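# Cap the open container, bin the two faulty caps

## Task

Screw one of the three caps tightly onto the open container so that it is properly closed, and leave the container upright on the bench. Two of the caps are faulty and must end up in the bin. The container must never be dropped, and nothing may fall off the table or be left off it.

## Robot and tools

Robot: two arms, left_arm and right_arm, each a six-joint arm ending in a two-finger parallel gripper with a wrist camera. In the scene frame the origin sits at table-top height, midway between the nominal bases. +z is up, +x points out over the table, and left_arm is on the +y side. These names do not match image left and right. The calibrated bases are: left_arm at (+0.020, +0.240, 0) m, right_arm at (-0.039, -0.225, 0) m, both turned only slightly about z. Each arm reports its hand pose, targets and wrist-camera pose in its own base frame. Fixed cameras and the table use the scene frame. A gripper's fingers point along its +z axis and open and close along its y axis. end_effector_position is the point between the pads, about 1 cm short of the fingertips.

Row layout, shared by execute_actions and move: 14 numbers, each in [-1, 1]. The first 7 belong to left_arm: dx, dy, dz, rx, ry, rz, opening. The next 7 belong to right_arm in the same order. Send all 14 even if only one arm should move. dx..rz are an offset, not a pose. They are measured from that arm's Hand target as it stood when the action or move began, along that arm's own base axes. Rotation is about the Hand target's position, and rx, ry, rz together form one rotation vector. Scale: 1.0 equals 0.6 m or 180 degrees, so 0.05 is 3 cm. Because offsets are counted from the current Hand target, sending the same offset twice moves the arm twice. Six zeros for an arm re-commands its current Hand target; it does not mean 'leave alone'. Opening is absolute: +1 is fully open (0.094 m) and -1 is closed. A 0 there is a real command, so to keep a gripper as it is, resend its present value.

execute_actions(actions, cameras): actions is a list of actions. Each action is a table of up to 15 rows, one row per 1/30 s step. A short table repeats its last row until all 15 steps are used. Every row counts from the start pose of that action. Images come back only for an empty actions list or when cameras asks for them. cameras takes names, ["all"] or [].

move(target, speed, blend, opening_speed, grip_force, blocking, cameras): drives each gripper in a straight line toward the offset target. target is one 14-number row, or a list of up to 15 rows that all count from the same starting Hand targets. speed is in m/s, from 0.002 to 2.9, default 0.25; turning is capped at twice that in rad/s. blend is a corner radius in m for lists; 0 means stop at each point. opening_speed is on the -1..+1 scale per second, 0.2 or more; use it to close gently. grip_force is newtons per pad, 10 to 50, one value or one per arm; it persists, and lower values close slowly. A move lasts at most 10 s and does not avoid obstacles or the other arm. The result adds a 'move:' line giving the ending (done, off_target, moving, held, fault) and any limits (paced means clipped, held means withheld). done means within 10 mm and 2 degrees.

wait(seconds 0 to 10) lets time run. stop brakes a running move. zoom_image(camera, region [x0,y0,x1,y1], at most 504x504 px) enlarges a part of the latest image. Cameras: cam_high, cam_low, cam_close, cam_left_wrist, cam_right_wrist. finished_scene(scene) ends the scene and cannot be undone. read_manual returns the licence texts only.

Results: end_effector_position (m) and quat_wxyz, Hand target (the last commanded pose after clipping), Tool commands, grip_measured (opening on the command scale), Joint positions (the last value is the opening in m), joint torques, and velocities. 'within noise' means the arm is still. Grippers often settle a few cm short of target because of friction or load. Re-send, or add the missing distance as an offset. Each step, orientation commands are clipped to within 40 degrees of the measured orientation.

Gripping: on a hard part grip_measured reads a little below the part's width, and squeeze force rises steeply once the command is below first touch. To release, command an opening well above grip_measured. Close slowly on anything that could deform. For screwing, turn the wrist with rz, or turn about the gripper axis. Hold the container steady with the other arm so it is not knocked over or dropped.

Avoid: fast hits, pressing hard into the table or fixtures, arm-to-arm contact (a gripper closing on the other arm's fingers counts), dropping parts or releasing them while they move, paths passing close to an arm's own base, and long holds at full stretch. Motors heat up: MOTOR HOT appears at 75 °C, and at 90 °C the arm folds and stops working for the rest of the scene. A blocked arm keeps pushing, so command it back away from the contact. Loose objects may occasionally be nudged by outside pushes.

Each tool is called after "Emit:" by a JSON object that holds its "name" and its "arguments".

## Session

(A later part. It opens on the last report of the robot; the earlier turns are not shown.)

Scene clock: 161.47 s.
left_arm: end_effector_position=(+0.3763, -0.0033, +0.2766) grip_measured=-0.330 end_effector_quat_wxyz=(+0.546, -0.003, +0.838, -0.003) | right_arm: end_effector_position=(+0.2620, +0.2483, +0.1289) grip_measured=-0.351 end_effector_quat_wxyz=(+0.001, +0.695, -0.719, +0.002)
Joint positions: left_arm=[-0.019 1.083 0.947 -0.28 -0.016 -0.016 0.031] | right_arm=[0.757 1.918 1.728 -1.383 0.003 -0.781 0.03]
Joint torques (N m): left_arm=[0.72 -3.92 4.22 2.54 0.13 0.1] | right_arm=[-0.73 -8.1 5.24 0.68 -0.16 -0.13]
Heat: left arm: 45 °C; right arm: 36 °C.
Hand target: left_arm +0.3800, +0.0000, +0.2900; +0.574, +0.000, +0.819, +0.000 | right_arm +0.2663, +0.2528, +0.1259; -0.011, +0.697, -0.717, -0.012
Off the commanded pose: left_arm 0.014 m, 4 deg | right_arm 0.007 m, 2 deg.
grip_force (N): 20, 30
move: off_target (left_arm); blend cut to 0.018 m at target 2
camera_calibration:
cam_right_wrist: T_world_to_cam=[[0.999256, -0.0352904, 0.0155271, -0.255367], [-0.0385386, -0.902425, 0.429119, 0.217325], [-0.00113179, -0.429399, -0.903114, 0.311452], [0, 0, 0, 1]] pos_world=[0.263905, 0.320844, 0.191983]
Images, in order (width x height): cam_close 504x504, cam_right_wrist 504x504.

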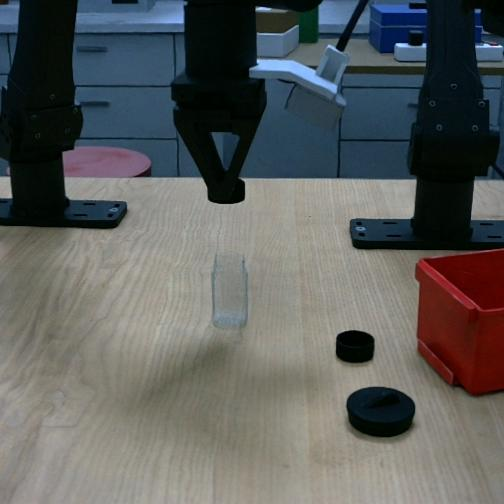

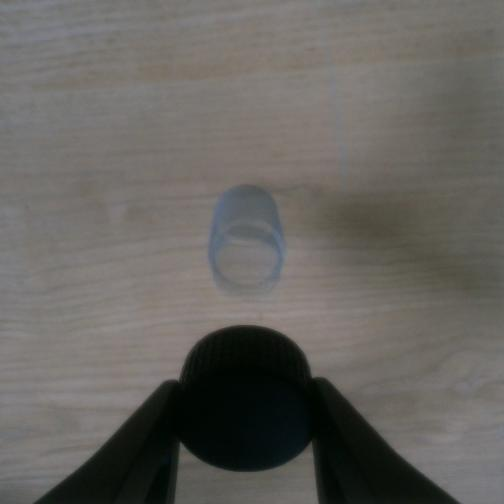

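Emit:
{"name": "move", "arguments": {"target": [0,0,0,0,0,0,-0.5, 0.0,0.005,-0.055, 0, 0, 0, -0.42], "speed": 0.08, "cameras": ["cam_close", "cam_right_wrist"]}}

Emit:
{"name": "zoom_image", "arguments": {"camera": "cam_close", "region": [190, 190, 270, 270]}}

Emit:
{"name": "zoom_image", "arguments": {"camera": "cam_right_wrist", "region": [170, 220, 330, 380]}}

Scene clock: 163.23 s.
left_arm: end_effector_position=(+0.3763, -0.0033, +0.2766) grip_measured=-0.330 end_effector_quat_wxyz=(+0.546, -0.003, +0.838, -0.003) | right_arm: end_effector_position=(+0.2641, +0.2503, +0.1002) grip_measured=-0.351 end_effector_quat_wxyz=(-0.005, +0.695, -0.719, +0.002)
Joint positions: left_arm=[-0.019 1.083 0.947 -0.28 -0.016 -0.016 0.031] | right_arm=[0.757 1.918 1.614 -1.257 0.003 -0.781 0.03]
Joint torques (N m): left_arm=[0.72 -3.95 4.23 2.55 0.12 0.09] | right_arm=[-0.29 -7.72 5.23 0.63 -0.19 -0.07]
Heat: left arm: 45 °C; right arm: 36 °C.
Hand target: left_arm +0.3800, +0.0000, +0.2900; +0.574, +0.000, +0.819, +0.000 | right_arm +0.2663, +0.2558, +0.0929; -0.011, +0.697, -0.717, -0.012
Off the commanded pose: left_arm 0.014 m, 4 deg | right_arm 0.009 m, 2 deg.
grip_force (N): 20, 30
move: off_target (left_arm)
camera_calibration:
cam_right_wrist: T_world_to_cam=[[0.999079, -0.0355053, 0.0240808, -0.25768], [-0.0423486, -0.905997, 0.421161, 0.234149], [0.00686367, -0.421793, -0.906666, 0.282765], [0, 0, 0, 1]] pos_world=[0.265418, 0.322257, 0.163964]
Images, in order (width x height): cam_close 504x504, cam_right_wrist 504x504.

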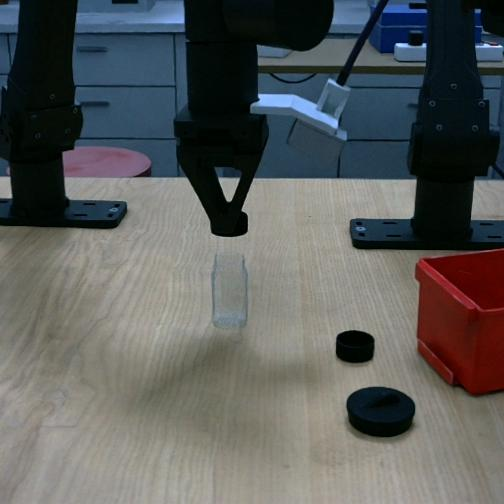

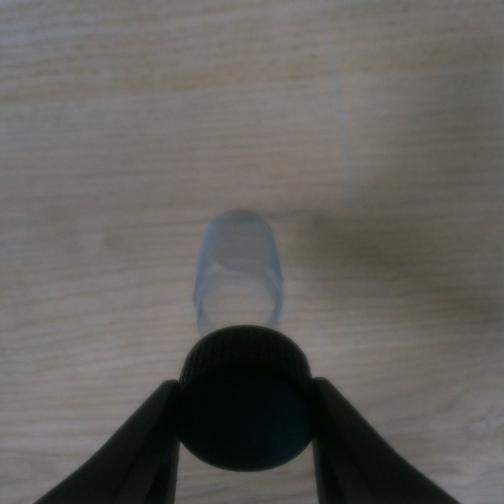

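Scaled by 6.300.

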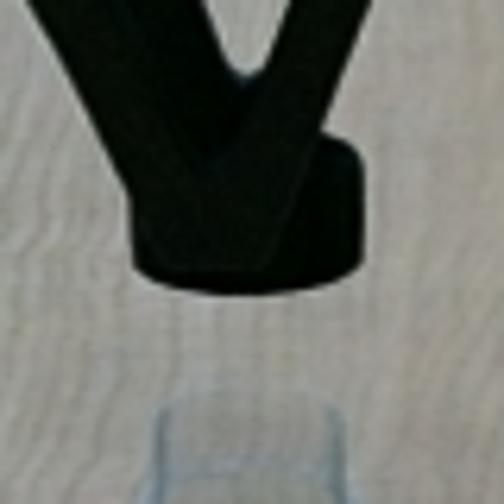

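Scaled by 3.150.

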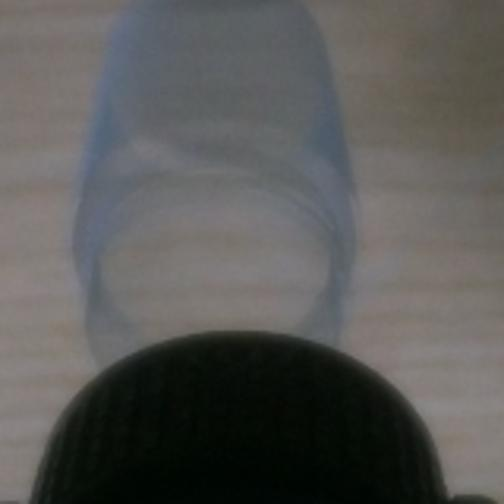

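Emit:
{"name": "move", "arguments": {"target": [0,0,0,0,0,0,-0.5, -0.005,0.0,-0.0258, 0, 0, 0, -0.42], "speed": 0.05, "cameras": ["cam_close", "cam_right_wrist"]}}

Emit:
{"name": "zoom_image", "arguments": {"camera": "cam_close", "region": [190, 190, 270, 270]}}

Emit:
{"name": "zoom_image", "arguments": {"camera": "cam_right_wrist", "region": [170, 220, 330, 380]}}

Scene clock: 164.63 s.
left_arm: end_effector_position=(+0.3763, -0.0033, +0.2766) grip_measured=-0.330 end_effector_quat_wxyz=(+0.546, -0.003, +0.838, -0.003) | right_arm: end_effector_position=(+0.2628, +0.2490, +0.0844) grip_measured=-0.351 end_effector_quat_wxyz=(-0.004, +0.695, -0.719, +0.002)
Joint positions: left_arm=[-0.019 1.083 0.947 -0.28 -0.016 -0.016 0.031] | right_arm=[0.757 1.918 1.551 -1.196 0.003 -0.781 0.03]
Joint torques (N m): left_arm=[0.73 -3.92 4.23 2.55 0.14 0.08] | right_arm=[0.36 -7.56 4.85 0.68 -0.2 -0.02]
Heat: left arm: 46 °C; right arm: 36 °C.
Hand target: left_arm +0.3800, +0.0000, +0.2900; +0.574, +0.000, +0.819, +0.000 | right_arm +0.2633, +0.2558, +0.0775; -0.011, +0.697, -0.717, -0.012
Off the commanded pose: left_arm 0.014 m, 4 deg | right_arm 0.010 m, 2 deg.
grip_force (N): 20, 30
move: off_target (left_arm)
camera_calibration:
cam_right_wrist: T_world_to_cam=[[0.999107, -0.0354478, 0.0229983, -0.255905], [-0.0418459, -0.905582, 0.422101, 0.239296], [0.00586428, -0.422686, -0.906257, 0.268343], [0, 0, 0, 1]] pos_world=[0.264116, 0.321056, 0.148066]
Images, in order (width x height): cam_close 504x504, cam_right_wrist 504x504.

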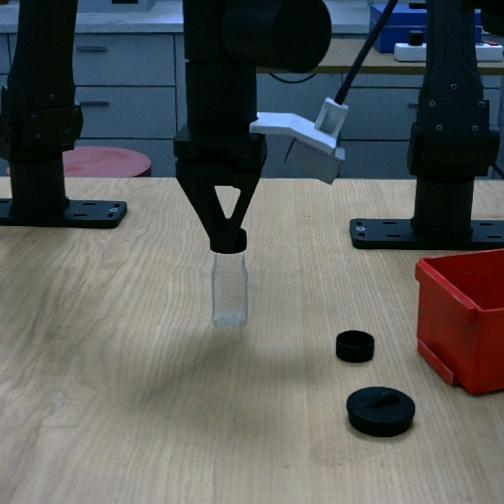

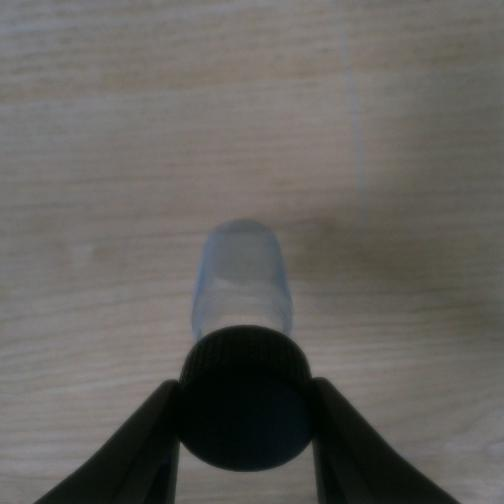

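Scaled by 6.300.

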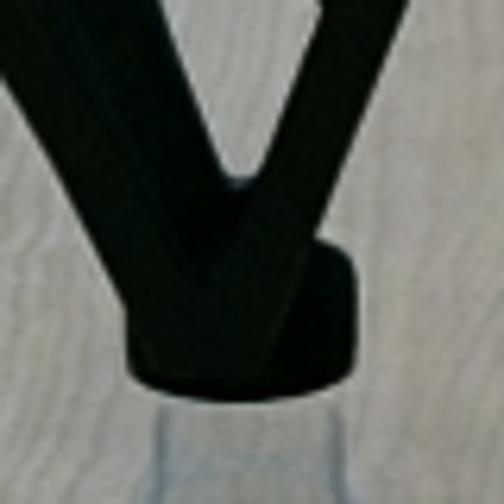

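Scaled by 3.150.

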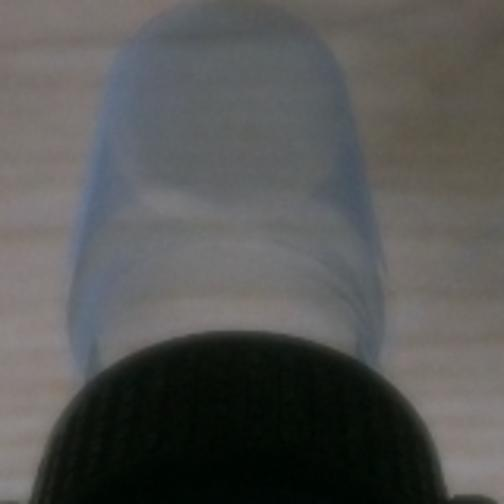

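Emit:
{"name": "move", "arguments": {"target": [0,0,0,0,0,0,-0.5, -0.0032,0.0033,-0.005, 0, 0, 0, -0.42], "speed": 0.05, "cameras": ["cam_close", "cam_right_wrist"]}}

Emit:
{"name": "zoom_image", "arguments": {"camera": "cam_close", "region": [190, 190, 270, 270]}}

Emit:
{"name": "zoom_image", "arguments": {"camera": "cam_right_wrist", "region": [170, 220, 330, 380]}}

Scene clock: 166.47 s.
left_arm: end_effector_position=(+0.3763, -0.0033, +0.2766) grip_measured=-0.330 end_effector_quat_wxyz=(+0.546, -0.003, +0.838, -0.003) | right_arm: end_effector_position=(+0.2617, +0.2502, +0.0822) grip_measured=-0.351 end_effector_quat_wxyz=(-0.005, +0.697, -0.717, +0.002)
Joint positions: left_arm=[-0.019 1.083 0.947 -0.28 -0.016 -0.016 0.031] | right_arm=[0.762 1.918 1.542 -1.185 0.003 -0.781 0.03]
Joint torques (N m): left_arm=[0.72 -3.93 4.23 2.54 0.13 0.09] | right_arm=[0.46 -7.66 4.75 0.69 -0.19 0.06]
Heat: left arm: 46 °C; right arm: 36 °C.
Hand target: left_arm +0.3800, +0.0000, +0.2900; +0.574, +0.000, +0.819, +0.000 | right_arm +0.2613, +0.2577, +0.0745; -0.011, +0.697, -0.717, -0.012
Off the commanded pose: left_arm 0.014 m, 4 deg | right_arm 0.011 m, 2 deg.
grip_force (N): 20, 30
move: off_target (left_arm, right_arm)
camera_calibration:
cam_right_wrist: T_world_to_cam=[[0.999233, -0.0308557, 0.0241244, -0.255996], [-0.0381498, -0.906215, 0.421092, 0.240625], [0.00886886, -0.421689, -0.906697, 0.265815], [0, 0, 0, 1]] pos_world=[0.262622, 0.322251, 0.145864]
Images, in order (width x height): cam_close 504x504, cam_right_wrist 504x504.

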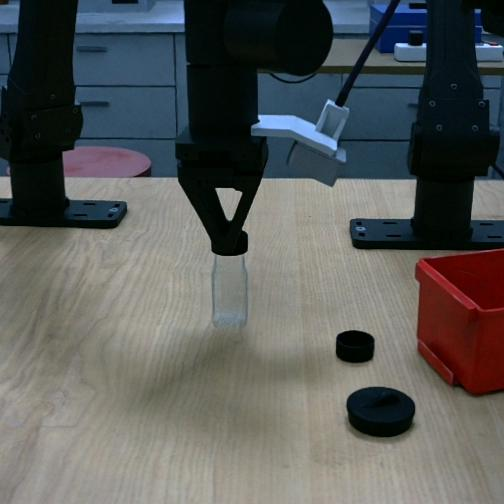

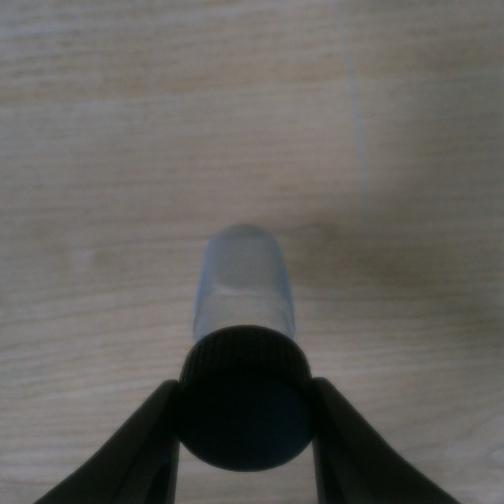

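Scaled by 6.300.

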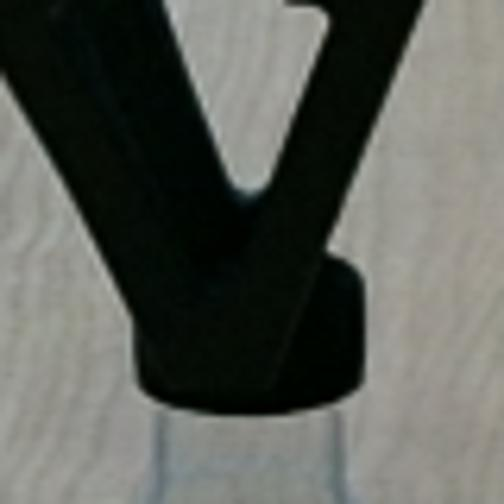

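Scaled by 3.150.

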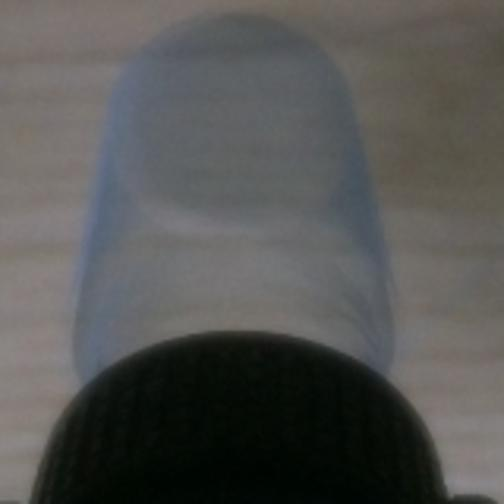

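Emit:
{"name": "move", "arguments": {"target": [0,0,0,0,0,0,-0.5, 0.0012,0.0012,-0.02, 0, 0, 0, -0.42], "speed": 0.03, "cameras": ["cam_close", "cam_right_wrist"]}}

Emit:
{"name": "zoom_image", "arguments": {"camera": "cam_close", "region": [180, 220, 280, 340]}}

Emit:
{"name": "zoom_image", "arguments": {"camera": "cam_right_wrist", "region": [170, 220, 330, 380]}}

Scene clock: 167.83 s.
left_arm: end_effector_position=(+0.3763, -0.0033, +0.2766) grip_measured=-0.330 end_effector_quat_wxyz=(+0.546, -0.003, +0.838, -0.003) | right_arm: end_effector_position=(+0.2624, +0.2509, +0.0710) grip_measured=-0.351 end_effector_quat_wxyz=(-0.006, +0.697, -0.717, +0.002)
Joint positions: left_arm=[-0.019 1.083 0.947 -0.28 -0.016 -0.016 0.031] | right_arm=[0.762 1.927 1.51 -1.142 0.003 -0.781 0.03]
Joint torques (N m): left_arm=[0.73 -3.95 4.23 2.54 0.14 0.09] | right_arm=[0.57 -7.16 5.08 0.71 -0.23 0.1]
Heat: left arm: 46 °C; right arm: 36 °C.
Hand target: left_arm +0.3800, +0.0000, +0.2900; +0.574, +0.000, +0.819, +0.000 | right_arm +0.2621, +0.2585, +0.0625; -0.011, +0.697, -0.717, -0.012
Off the commanded pose: left_arm 0.014 m, 4 deg | right_arm 0.011 m, 2 deg.
grip_force (N): 20, 30
move: off_target (left_arm, right_arm)
camera_calibration:
cam_right_wrist: T_world_to_cam=[[0.999204, -0.0309137, 0.0252084, -0.25653], [-0.038649, -0.906647, 0.420116, 0.246275], [0.00986778, -0.420756, -0.90712, 0.255488], [0, 0, 0, 1]] pos_world=[0.263323, 0.322852, 0.134761]
Images, in order (width x height): cam_close 504x504, cam_right_wrist 504x504.

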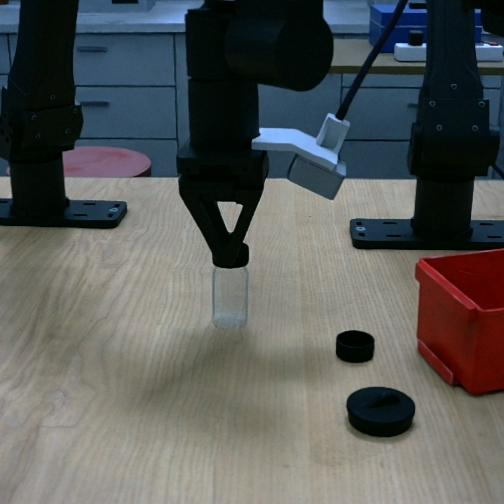

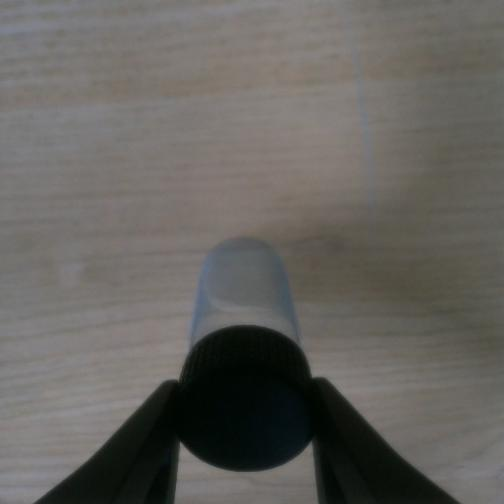

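Scaled by 4.200.

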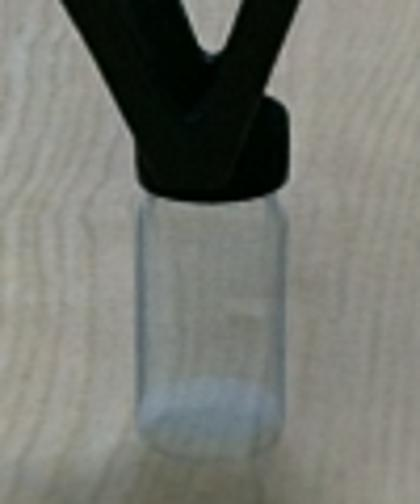

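Scaled by 3.150.

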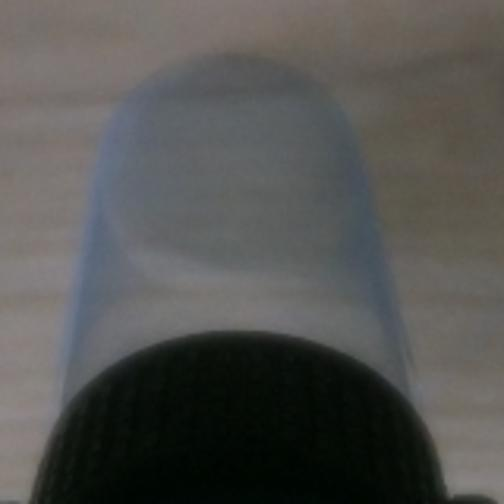

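Emit:
{"name": "move", "arguments": {"target": [0,0,0,0,0,0,-0.5, 0.0,0.0,-0.0125, 0, 0, 0, -0.42], "speed": 0.03, "cameras": ["cam_close", "cam_right_wrist"]}}

Emit:
{"name": "zoom_image", "arguments": {"camera": "cam_close", "region": [180, 220, 280, 340]}}

Scene clock: 169.37 s.
left_arm: end_effector_position=(+0.3763, -0.0033, +0.2766) grip_measured=-0.330 end_effector_quat_wxyz=(+0.546, -0.003, +0.838, -0.003) | right_arm: end_effector_position=(+0.2624, +0.2501, +0.0661) grip_measured=-0.351 end_effector_quat_wxyz=(-0.006, +0.697, -0.717, +0.002)
Joint positions: left_arm=[-0.019 1.083 0.947 -0.28 -0.016 -0.016 0.031] | right_arm=[0.76 1.927 1.49 -1.121 0.003 -0.781 0.03]
Joint torques (N m): left_arm=[0.69 -3.92 4.23 2.54 0.12 0.08] | right_arm=[0.57 -6.93 4.82 0.75 -0.16 0.07]
Heat: left arm: 46 °C; right arm: 36 °C.
Hand target: left_arm +0.3800, +0.0000, +0.2900; +0.574, +0.000, +0.819, +0.000 | right_arm +0.2621, +0.2585, +0.0550; -0.011, +0.697, -0.717, -0.012
Off the commanded pose: left_arm 0.014 m, 4 deg | right_arm 0.014 m, 2 deg.
grip_force (N): 20, 30
move: off_target (left_arm, right_arm)
camera_calibration:
cam_right_wrist: T_world_to_cam=[[0.99913, -0.0324492, 0.0262006, -0.256049], [-0.0404484, -0.907043, 0.41909, 0.248305], [0.0101659, -0.419785, -0.907567, 0.250464], [0, 0, 0, 1]] pos_world=[0.263324, 0.322056, 0.129959]
Images, in order (width x height): cam_close 504x504, cam_right_wrist 504x504.

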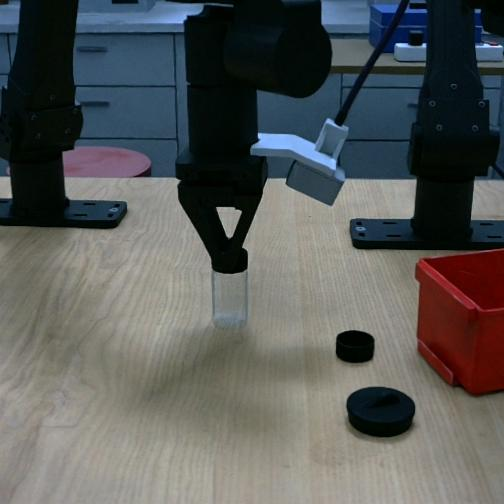

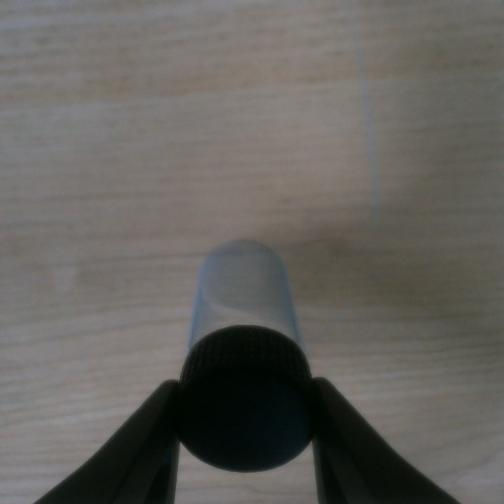

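Scaled by 4.200.

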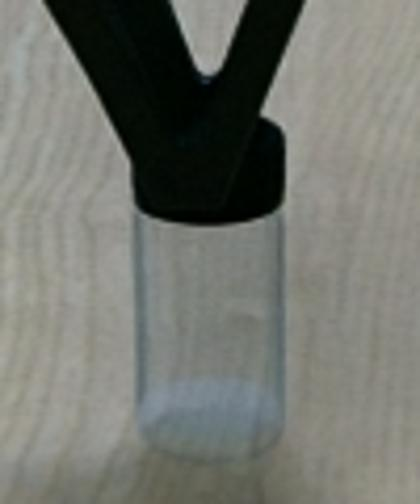

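Emit:
{"name": "move", "arguments": {"target": [0,0,0,0,0,0,-0.5, 0.0,0.0,-0.015, 0, 0, 0, -0.42], "speed": 0.03, "cameras": ["cam_close", "cam_right_wrist"]}}

Emit:
{"name": "zoom_image", "arguments": {"camera": "cam_close", "region": [180, 220, 280, 340]}}

Scene clock: 170.47 s.
left_arm: end_effector_position=(+0.3763, -0.0033, +0.2766) grip_measured=-0.330 end_effector_quat_wxyz=(+0.546, -0.003, +0.838, -0.003) | right_arm: end_effector_position=(+0.2626, +0.2503, +0.0633) grip_measured=-0.351 end_effector_quat_wxyz=(-0.007, +0.695, -0.719, -0.001)
Joint positions: left_arm=[-0.019 1.083 0.947 -0.28 -0.016 -0.016 0.031] | right_arm=[0.757 1.929 1.481 -1.108 -0.003 -0.781 0.03]
Joint torques (N m): left_arm=[0.73 -3.92 4.22 2.54 0.12 0.1] | right_arm=[0.42 -6.83 3.38 0.96 -0.14 0.1]
Heat: left arm: 46 °C; right arm: 36 °C.
Hand target: left_arm +0.3800, +0.0000, +0.2900; +0.574, +0.000, +0.819, +0.000 | right_arm +0.2621, +0.2585, +0.0460; -0.011, +0.697, -0.717, -0.012
Off the commanded pose: left_arm 0.014 m, 4 deg | right_arm 0.019 m, 1 deg.
grip_force (N): 20, 30
move: off_target (left_arm, right_arm)
camera_calibration:
cam_right_wrist: T_world_to_cam=[[0.999101, -0.0356141, 0.0230044, -0.255155], [-0.0419472, -0.909214, 0.41421, 0.250791], [0.00616421, -0.414802, -0.909891, 0.247909], [0, 0, 0, 1]] pos_world=[0.263917, 0.321769, 0.127559]
Images, in order (width x height): cam_close 504x504, cam_right_wrist 504x504.

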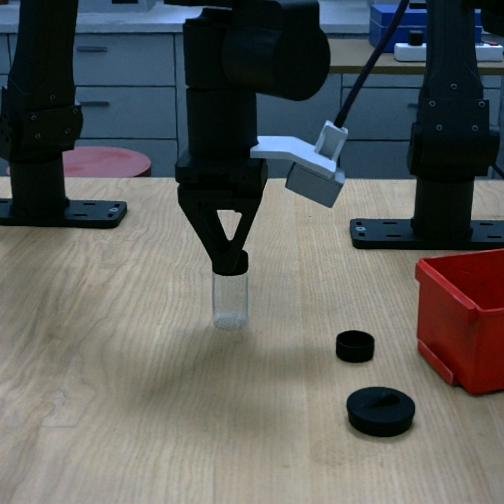

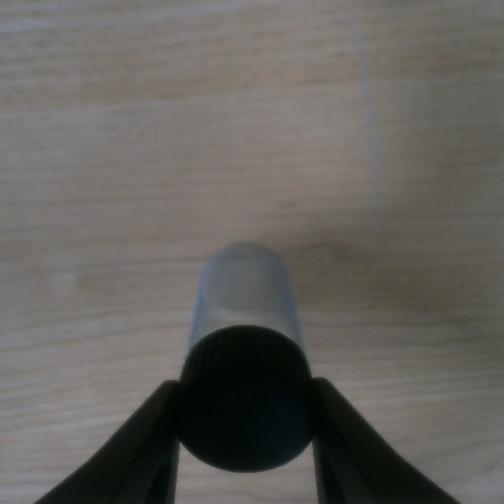

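Scaled by 4.200.

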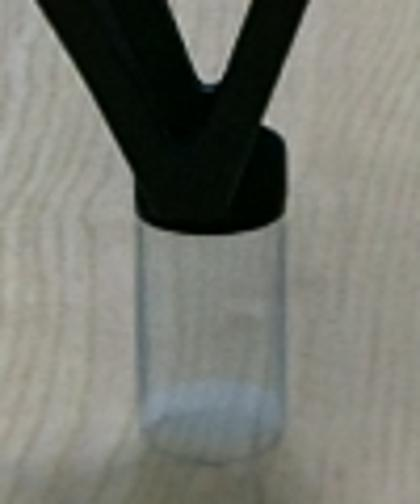

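Emit:
{"name": "move", "arguments": {"target": [0,0,0,0,0,0,-0.5, 0.0,0.0,-0.0167, 0, 0, 0, -0.42], "speed": 0.03, "cameras": ["cam_close"]}}

Emit:
{"name": "zoom_image", "arguments": {"camera": "cam_close", "region": [180, 220, 280, 340]}}

Scene clock: 178.10 s.
left_arm: end_effector_position=(+0.3763, -0.0033, +0.2766) grip_measured=-0.330 end_effector_quat_wxyz=(+0.546, -0.003, +0.838, -0.003) | right_arm: end_effector_position=(+0.2616, +0.2502, +0.0621) grip_measured=-0.351 end_effector_quat_wxyz=(-0.010, +0.693, -0.721, -0.009)
Joint positions: left_arm=[-0.019 1.083 0.947 -0.28 -0.016 -0.016 0.031] | right_arm=[0.751 1.921 1.466 -1.095 -0.018 -0.781 0.03]
Joint torques (N m): left_arm=[0.7 -3.93 4.25 2.53 0.12 0.09] | right_arm=[0.58 -5.37 1.8 1.15 -0.07 0.11]
Heat: left arm: 46 °C; right arm: 36 °C.
Hand target: left_arm +0.3800, +0.0000, +0.2900; +0.574, +0.000, +0.819, +0.000 | right_arm +0.2621, +0.2585, +0.0359; -0.011, +0.697, -0.717, -0.012
Off the commanded pose: left_arm 0.014 m, 4 deg | right_arm 0.027 m, 1 deg.
grip_force (N): 20, 30
move: off_target (left_arm, right_arm)
Images, in order (width x height): cam_close 504x504.

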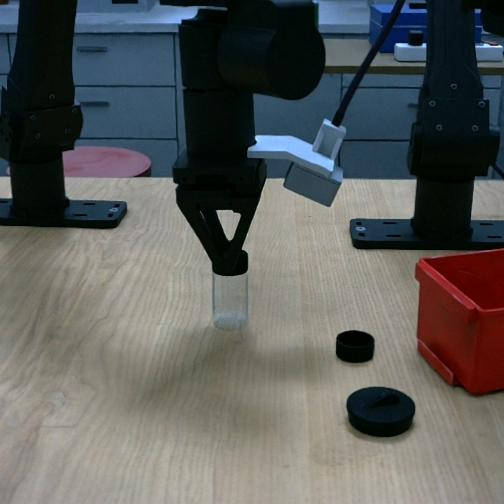

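Scaled by 4.200.

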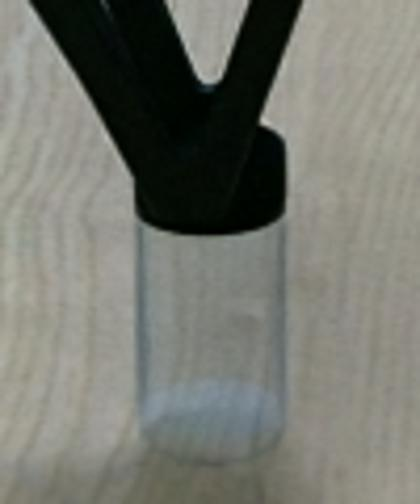

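Emit:
{"name": "move", "arguments": {"target": [0,0,0,0,0,0,-0.5, 0.0,0.0,0.0468, 0, 0, 0, -0.42], "speed": 0.05, "cameras": ["cam_close"]}}

Emit:
{"name": "zoom_image", "arguments": {"camera": "cam_close", "region": [180, 220, 280, 340]}}

Scene clock: 180.03 s.
left_arm: end_effector_position=(+0.3763, -0.0033, +0.2766) grip_measured=-0.330 end_effector_quat_wxyz=(+0.546, -0.003, +0.838, -0.003) | right_arm: end_effector_position=(+0.2627, +0.2508, +0.0642) grip_measured=-0.351 end_effector_quat_wxyz=(-0.013, +0.695, -0.719, -0.004)
Joint positions: left_arm=[-0.019 1.083 0.947 -0.28 -0.016 -0.016 0.031] | right_arm=[0.756 1.92 1.472 -1.098 -0.008 -0.781 0.03]
Joint torques (N m): left_arm=[0.7 -3.92 4.22 2.54 0.13 0.1] | right_arm=[0.43 -6.79 9.03 0.3 -0.11 0.06]
Heat: left arm: 47 °C; right arm: 36 °C.
Hand target: left_arm +0.3800, +0.0000, +0.2900; +0.574, +0.000, +0.819, +0.000 | right_arm +0.2621, +0.2585, +0.0640; -0.011, +0.697, -0.717, -0.012
Off the commanded pose: left_arm 0.014 m, 4 deg | right_arm 0.008 m, 1 deg.
grip_force (N): 20, 30
move: off_target (left_arm)
Images, in order (width x height): cam_close 504x504.

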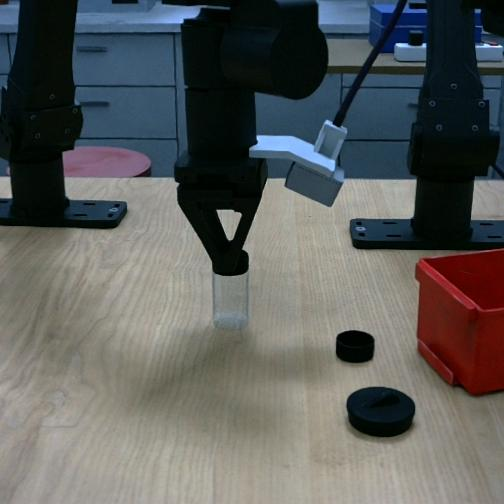

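Scaled by 4.200.

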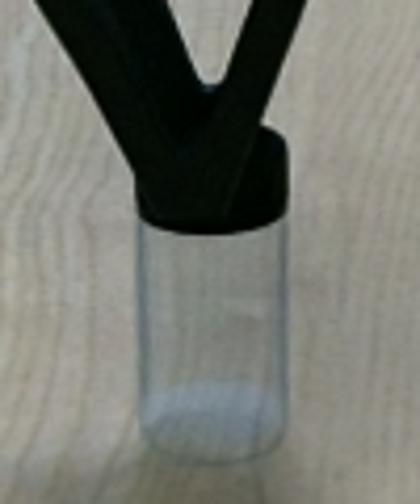

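Emit:
{"name": "move", "arguments": {"target": [0,0,0,0,0,0,-0.5, 0.0,0.0,0.008, 0, 0, 0, -0.42], "speed": 0.02, "cameras": ["cam_close"]}}

Emit:
{"name": "zoom_image", "arguments": {"camera": "cam_close", "region": [180, 220, 280, 340]}}

Scene clock: 181.33 s.
left_arm: end_effector_position=(+0.3763, -0.0033, +0.2766) grip_measured=-0.330 end_effector_quat_wxyz=(+0.546, -0.003, +0.838, -0.003) | right_arm: end_effector_position=(+0.2630, +0.2519, +0.0653) grip_measured=-0.351 end_effector_quat_wxyz=(-0.014, +0.695, -0.718, -0.004)
Joint positions: left_arm=[-0.019 1.083 0.947 -0.28 -0.016 -0.016 0.031] | right_arm=[0.757 1.92 1.476 -1.099 -0.008 -0.781 0.03]
Joint torques (N m): left_arm=[0.72 -3.92 4.25 2.54 0.13 0.09] | right_arm=[0.72 -7.32 9.83 0.1 -0.12 0.12]
Heat: left arm: 47 °C; right arm: 36 °C.
Hand target: left_arm +0.3800, +0.0000, +0.2900; +0.574, +0.000, +0.819, +0.000 | right_arm +0.2621, +0.2585, +0.0688; -0.011, +0.697, -0.717, -0.012
Off the commanded pose: left_arm 0.014 m, 4 deg | right_arm 0.008 m, 1 deg.
grip_force (N): 20, 30
move: off_target (left_arm)
Images, in order (width x height): cam_close 504x504.

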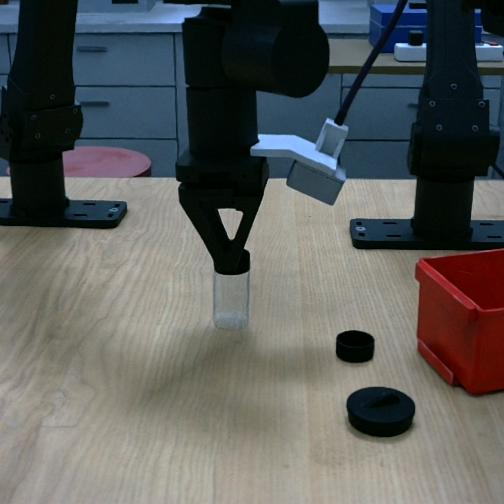

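Scaled by 4.200.

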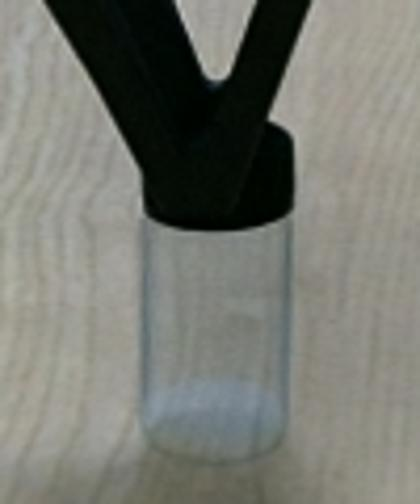

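Emit:
{"name": "move", "arguments": {"target": [0,0,0,0,0,0,-0.5, 0.0,0.0,0.0067, 0, 0, 0, -0.42], "speed": 0.02, "cameras": ["cam_close"]}}

Emit:
{"name": "zoom_image", "arguments": {"camera": "cam_close", "region": [180, 220, 280, 340]}}

Scene clock: 182.43 s.
left_arm: end_effector_position=(+0.3763, -0.0033, +0.2766) grip_measured=-0.330 end_effector_quat_wxyz=(+0.546, -0.003, +0.838, -0.003) | right_arm: end_effector_position=(+0.2631, +0.2527, +0.0684) grip_measured=-0.351 end_effector_quat_wxyz=(-0.014, +0.696, -0.718, -0.004)
Joint positions: left_arm=[-0.019 1.083 0.947 -0.28 -0.016 -0.016 0.031] | right_arm=[0.759 1.92 1.489 -1.111 -0.008 -0.781 0.03]
Joint torques (N m): left_arm=[0.73 -3.95 4.22 2.55 0.13 0.1] | right_arm=[0.68 -7.41 9.98 0.12 -0.08 0.06]
Heat: left arm: 47 °C; right arm: 36 °C.
Hand target: left_arm +0.3800, +0.0000, +0.2900; +0.574, +0.000, +0.819, +0.000 | right_arm +0.2621, +0.2585, +0.0728; -0.011, +0.697, -0.717, -0.012
Off the commanded pose: left_arm 0.014 m, 4 deg | right_arm 0.007 m, 1 deg.
grip_force (N): 20, 30
move: off_target (left_arm)
Images, in order (width x height): cam_close 504x504.

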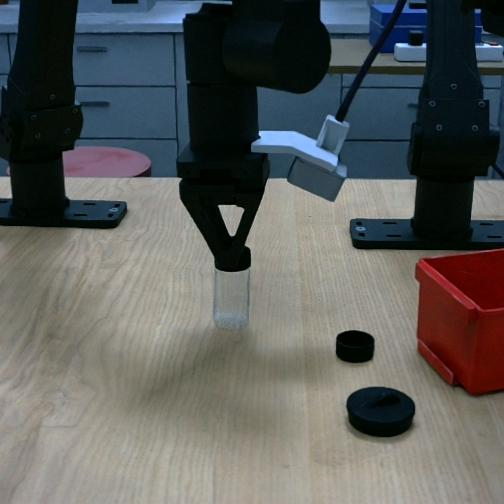

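Scaled by 4.200.

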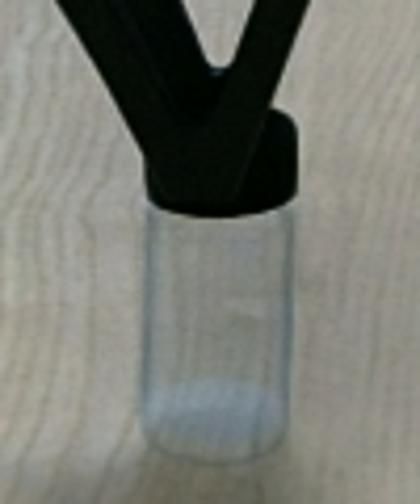

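Emit:
{"name": "move", "arguments": {"target": [[0,0,0,0,0,0,-0.5, 0.0,-0.004,-0.085, 0, 0, 0, -0.42],[0,0,0,0,0,0,-0.5, 0.0,-0.004,-0.085, 0, 0, -0.5, -0.42]], "speed": [0.05, 0.5], "cameras": ["cam_close"]}}

Emit:
{"name": "zoom_image", "arguments": {"camera": "cam_close", "region": [180, 220, 280, 340]}}

Scene clock: 187.13 s.
left_arm: end_effector_position=(+0.3763, -0.0033, +0.2766) grip_measured=-0.330 end_effector_quat_wxyz=(+0.546, -0.003, +0.838, -0.003) | right_arm: end_effector_position=(+0.2723, +0.2603, +0.0619) grip_measured=-0.351 end_effector_quat_wxyz=(+0.051, +0.009, +0.998, +0.030)
Joint positions: left_arm=[-0.019 1.083 0.947 -0.28 -0.016 -0.016 0.031] | right_arm=[0.774 1.891 1.416 -0.983 0.029 0.79 0.03]
Joint torques (N m): left_arm=[0.73 -3.92 4.22 2.54 0.13 0.1] | right_arm=[0.35 -3.03 2.39 0.76 0.01 0.16]
Heat: left arm: 47 °C; right arm: 36 °C.
Hand target: left_arm +0.3800, +0.0000, +0.2900; +0.574, +0.000, +0.819, +0.000 | right_arm +0.2621, +0.2561, +0.0218; +0.016, +0.014, +1.000, +0.001
Off the commanded pose: left_arm 0.014 m, 4 deg | right_arm 0.042 m, 5 deg.
grip_force (N): 20, 30
move: off_target (left_arm, right_arm)
Images, in order (width x height): cam_close 504x504.

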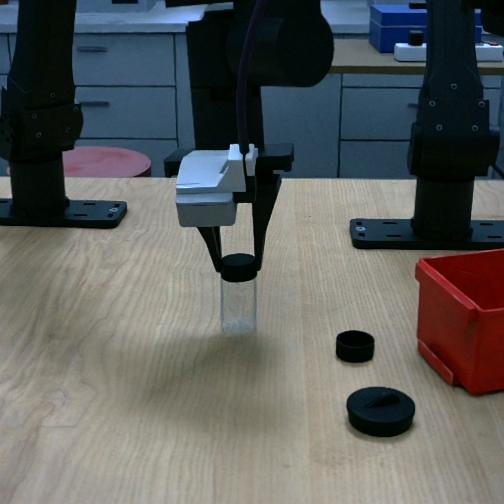

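Scaled by 4.200.

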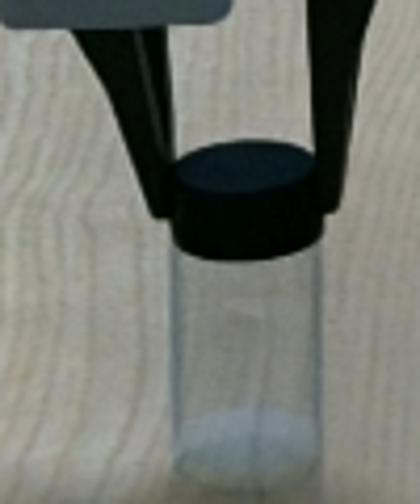

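Emit:
{"name": "move", "arguments": {"target": [0,0,0,0,0,0,-0.5, 0.0203,0.012,0.0753, 0, 0, 0, -0.42], "speed": 0.05, "cameras": ["cam_close"]}}

Emit:
{"name": "zoom_image", "arguments": {"camera": "cam_close", "region": [180, 220, 280, 340]}}

Scene clock: 189.50 s.
left_arm: end_effector_position=(+0.3763, -0.0033, +0.2766) grip_measured=-0.330 end_effector_quat_wxyz=(+0.546, -0.003, +0.838, -0.003) | right_arm: end_effector_position=(+0.2694, +0.2641, +0.0642) grip_measured=-0.351 end_effector_quat_wxyz=(+0.019, +0.004, +1.000, +0.006)
Joint positions: left_arm=[-0.019 1.083 0.947 -0.28 -0.016 -0.016 0.031] | right_arm=[0.782 1.964 1.533 -1.105 0.018 0.79 0.03]
Joint torques (N m): left_arm=[0.7 -3.93 4.21 2.54 0.13 0.09] | right_arm=[-0.12 -7.57 10.15 0.07 0.04 0.08]
Heat: left arm: 47 °C; right arm: 36 °C.
Hand target: left_arm +0.3800, +0.0000, +0.2900; +0.574, +0.000, +0.819, +0.000 | right_arm +0.2742, +0.2633, +0.0670; +0.016, +0.014, +1.000, +0.001
Off the commanded pose: left_arm 0.014 m, 4 deg | right_arm 0.006 m, 1 deg.
grip_force (N): 20, 30
move: off_target (left_arm)
Images, in order (width x height): cam_close 504x504.

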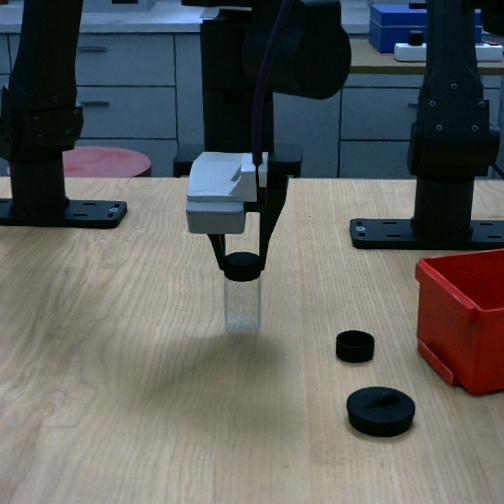

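Scaled by 4.200.

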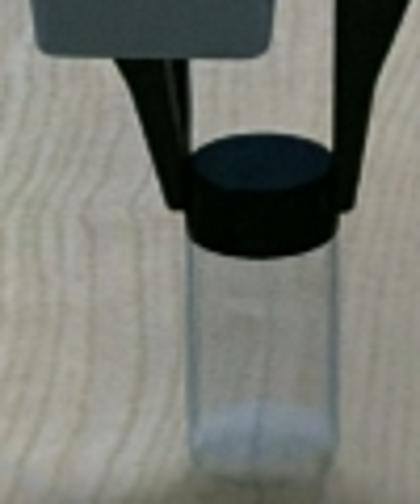

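Now a gentle upward pull to see whether cap A holds.

Emit:
{"name": "move", "arguments": {"target": [0,0,0,0,0,0,-0.5, 0.0,0.0,0.0085, 0, 0, 0, -0.42], "speed": 0.02, "cameras": ["cam_close"]}}

Emit:
{"name": "zoom_image", "arguments": {"camera": "cam_close", "region": [180, 220, 280, 340]}}

Scene clock: 190.60 s.
left_arm: end_effector_position=(+0.3763, -0.0033, +0.2766) grip_measured=-0.330 end_effector_quat_wxyz=(+0.546, -0.003, +0.838, -0.003) | right_arm: end_effector_position=(+0.2693, +0.2641, +0.0680) grip_measured=-0.351 end_effector_quat_wxyz=(+0.018, +0.004, +1.000, +0.005)
Joint positions: left_arm=[-0.019 1.083 0.947 -0.28 -0.016 -0.016 0.031] | right_arm=[0.782 1.964 1.548 -1.124 0.018 0.79 0.03]
Joint torques (N m): left_arm=[0.7 -3.93 4.26 2.55 0.12 0.09] | right_arm=[-0.23 -7.68 10.28 0.11 0.04 0.09]
Heat: left arm: 47 °C; right arm: 36 °C.
Hand target: left_arm +0.3800, +0.0000, +0.2900; +0.574, +0.000, +0.819, +0.000 | right_arm +0.2742, +0.2633, +0.0721; +0.016, +0.014, +1.000, +0.001
Off the commanded pose: left_arm 0.014 m, 4 deg | right_arm 0.007 m, 1 deg.
grip_force (N): 20, 30
move: off_target (left_arm)
Images, in order (width x height): cam_close 504x504.

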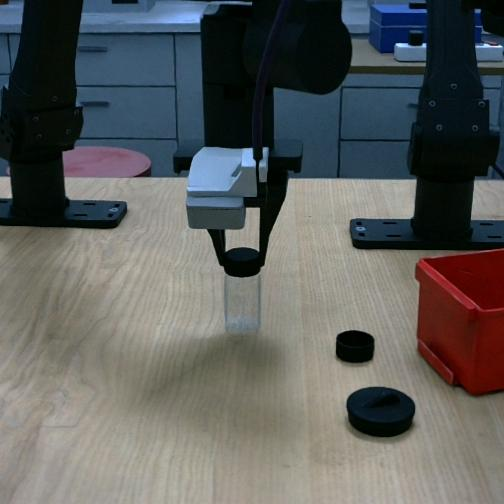

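Scaled by 4.200.

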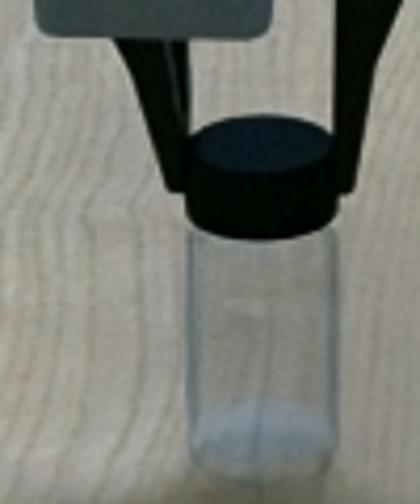

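Emit:
{"name": "move", "arguments": {"target": [0,0,0,0,0,0,-0.5, 0.0,0.0,0.0217, 0, 0, 0, -0.42], "speed": 0.04, "cameras": ["cam_close", "cam_right_wrist"]}}

Scene clock: 192.20 s.
left_arm: end_effector_position=(+0.3763, -0.0033, +0.2766) grip_measured=-0.330 end_effector_quat_wxyz=(+0.546, -0.003, +0.838, -0.003) | right_arm: end_effector_position=(+0.2694, +0.2642, +0.0790) grip_measured=-0.351 end_effector_quat_wxyz=(+0.015, +0.004, +1.000, +0.002)
Joint positions: left_arm=[-0.019 1.083 0.947 -0.28 -0.016 -0.016 0.031] | right_arm=[0.782 1.964 1.593 -1.174 0.018 0.79 0.03]
Joint torques (N m): left_arm=[0.75 -3.93 4.21 2.54 0.13 0.09] | right_arm=[-0.46 -8.21 9.88 0.09 0.03 0.07]
Heat: left arm: 47 °C; right arm: 36 °C.
Hand target: left_arm +0.3800, +0.0000, +0.2900; +0.574, +0.000, +0.819, +0.000 | right_arm +0.2742, +0.2633, +0.0851; +0.016, +0.014, +1.000, +0.001
Off the commanded pose: left_arm 0.014 m, 4 deg | right_arm 0.008 m, 1 deg.
grip_force (N): 20, 30
move: off_target (left_arm)
camera_calibration:
cam_right_wrist: T_world_to_cam=[[-0.0114778, -0.999883, 0.0100926, 0.266194], [-0.917448, 0.0145447, 0.397591, 0.250399], [-0.397691, -0.00469597, -0.917507, 0.268998], [0, 0, 0, 1]] pos_world=[0.339761, 0.263784, 0.144564]
Images, in order (width x height): cam_close 504x504, cam_right_wrist 504x504.

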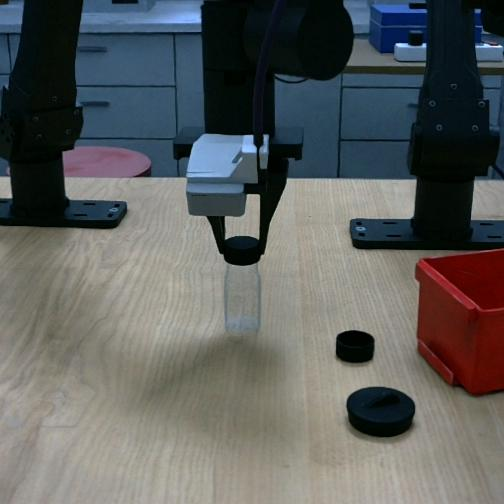

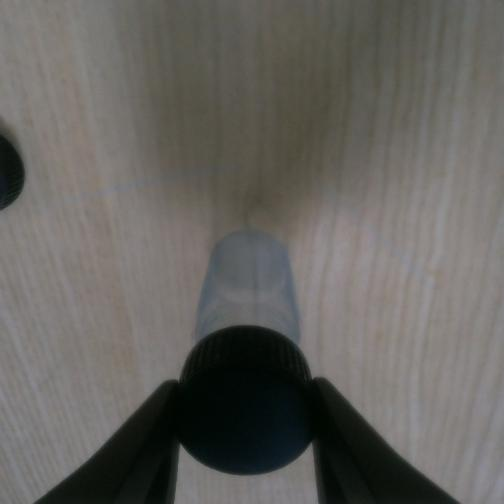

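Emit:
{"name": "move", "arguments": {"target": [[0,0,0,0,0,0,-0.5, 0.0,0.0,0.1415, 0, 0, 0, -0.42],[-0.255,-0.3585,-0.13,0.3021,0.3021,-0.4309,-0.5, 0.05,-0.639,0.16, 0, 0, 0, -0.42]], "speed": 0.3, "blend": [0.04, 0], "cameras": ["cam_close", "cam_left_wrist", "cam_right_wrist"]}}

Scene clock: 196.97 s.
left_arm: end_effector_position=(+0.2239, -0.2153, +0.2037) grip_measured=-0.330 end_effector_quat_wxyz=(+0.033, +0.701, +0.712, -0.004) | right_arm: end_effector_position=(+0.3014, -0.1244, +0.1757) grip_measured=-0.351 end_effector_quat_wxyz=(+0.014, +0.023, +1.000, -0.011)
Joint positions: left_arm=[-0.763 1.695 1.749 -1.558 0.01 0.792 0.031] | right_arm=[-0.389 1.762 1.714 -1.489 0.011 -0.342 0.03]
Joint torques (N m): left_arm=[-0.29 -6.82 6.97 0.47 -0.18 0.1] | right_arm=[-0.35 -6.06 9.76 0.13 -0.14 -0.09]
Heat: left arm: 46 °C; right arm: 36 °C.
Hand target: left_arm +0.2270, -0.2151, +0.2120; +0.000, +0.707, +0.707, +0.000 | right_arm +0.3042, -0.1201, +0.1811; +0.016, +0.014, +1.000, +0.001
Off the commanded pose: left_arm 0.009 m, 4 deg | right_arm 0.008 m, 2 deg.
joint sent to its limit (left arm) — joint 4 (wrist pitch), lower limit. The joint targets are off in position and orientation.
grip_force (N): 20, 30
move: off_target (left_arm)
camera_calibration:
cam_left_wrist: T_world_to_cam=[[-0.99861, -0.0293278, -0.0437832, 0.226329], [-0.0438472, 0.923279, 0.381618, 0.16671], [0.0292321, 0.383008, -0.923282, 0.348291], [0, 0, 0, 1]] pos_world=[0.223143, -0.28068, 0.267861]
cam_right_wrist: T_world_to_cam=[[-0.0500753, -0.998073, 0.0366457, -0.115804], [-0.914896, 0.0605564, 0.399122, 0.251552], [-0.400572, -0.0135409, -0.916165, 0.368147], [0, 0, 0, 1]] pos_world=[0.371814, -0.125829, 0.241127]
Images, in order (width x height): cam_close 504x504, cam_left_wrist 504x504, cam_right_wrist 504x504.

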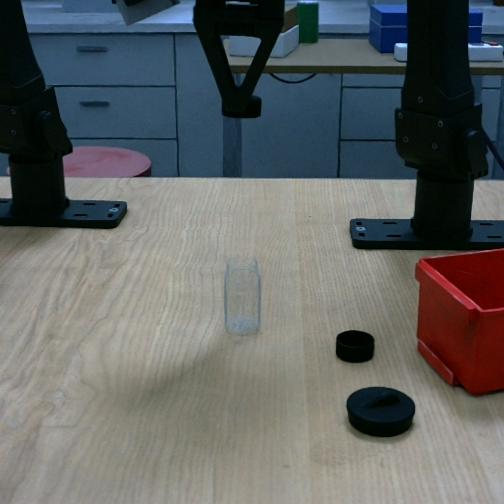

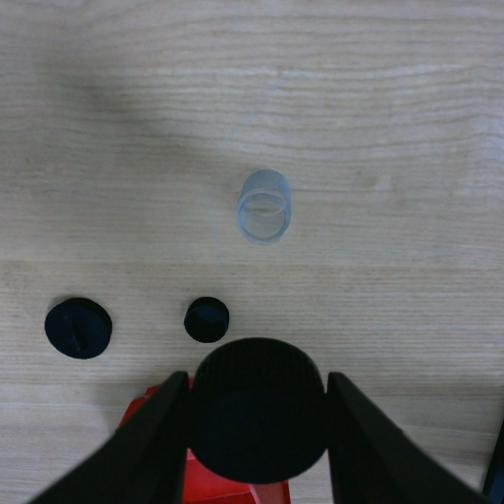

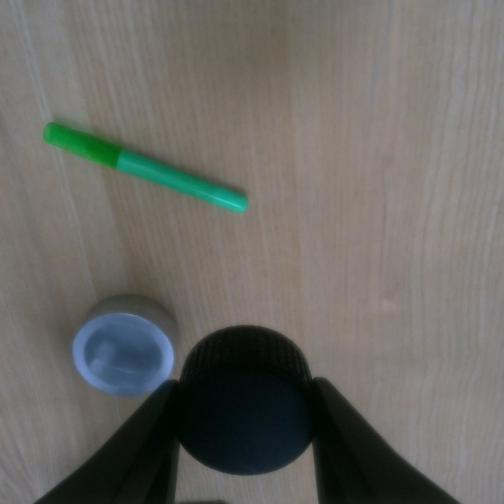

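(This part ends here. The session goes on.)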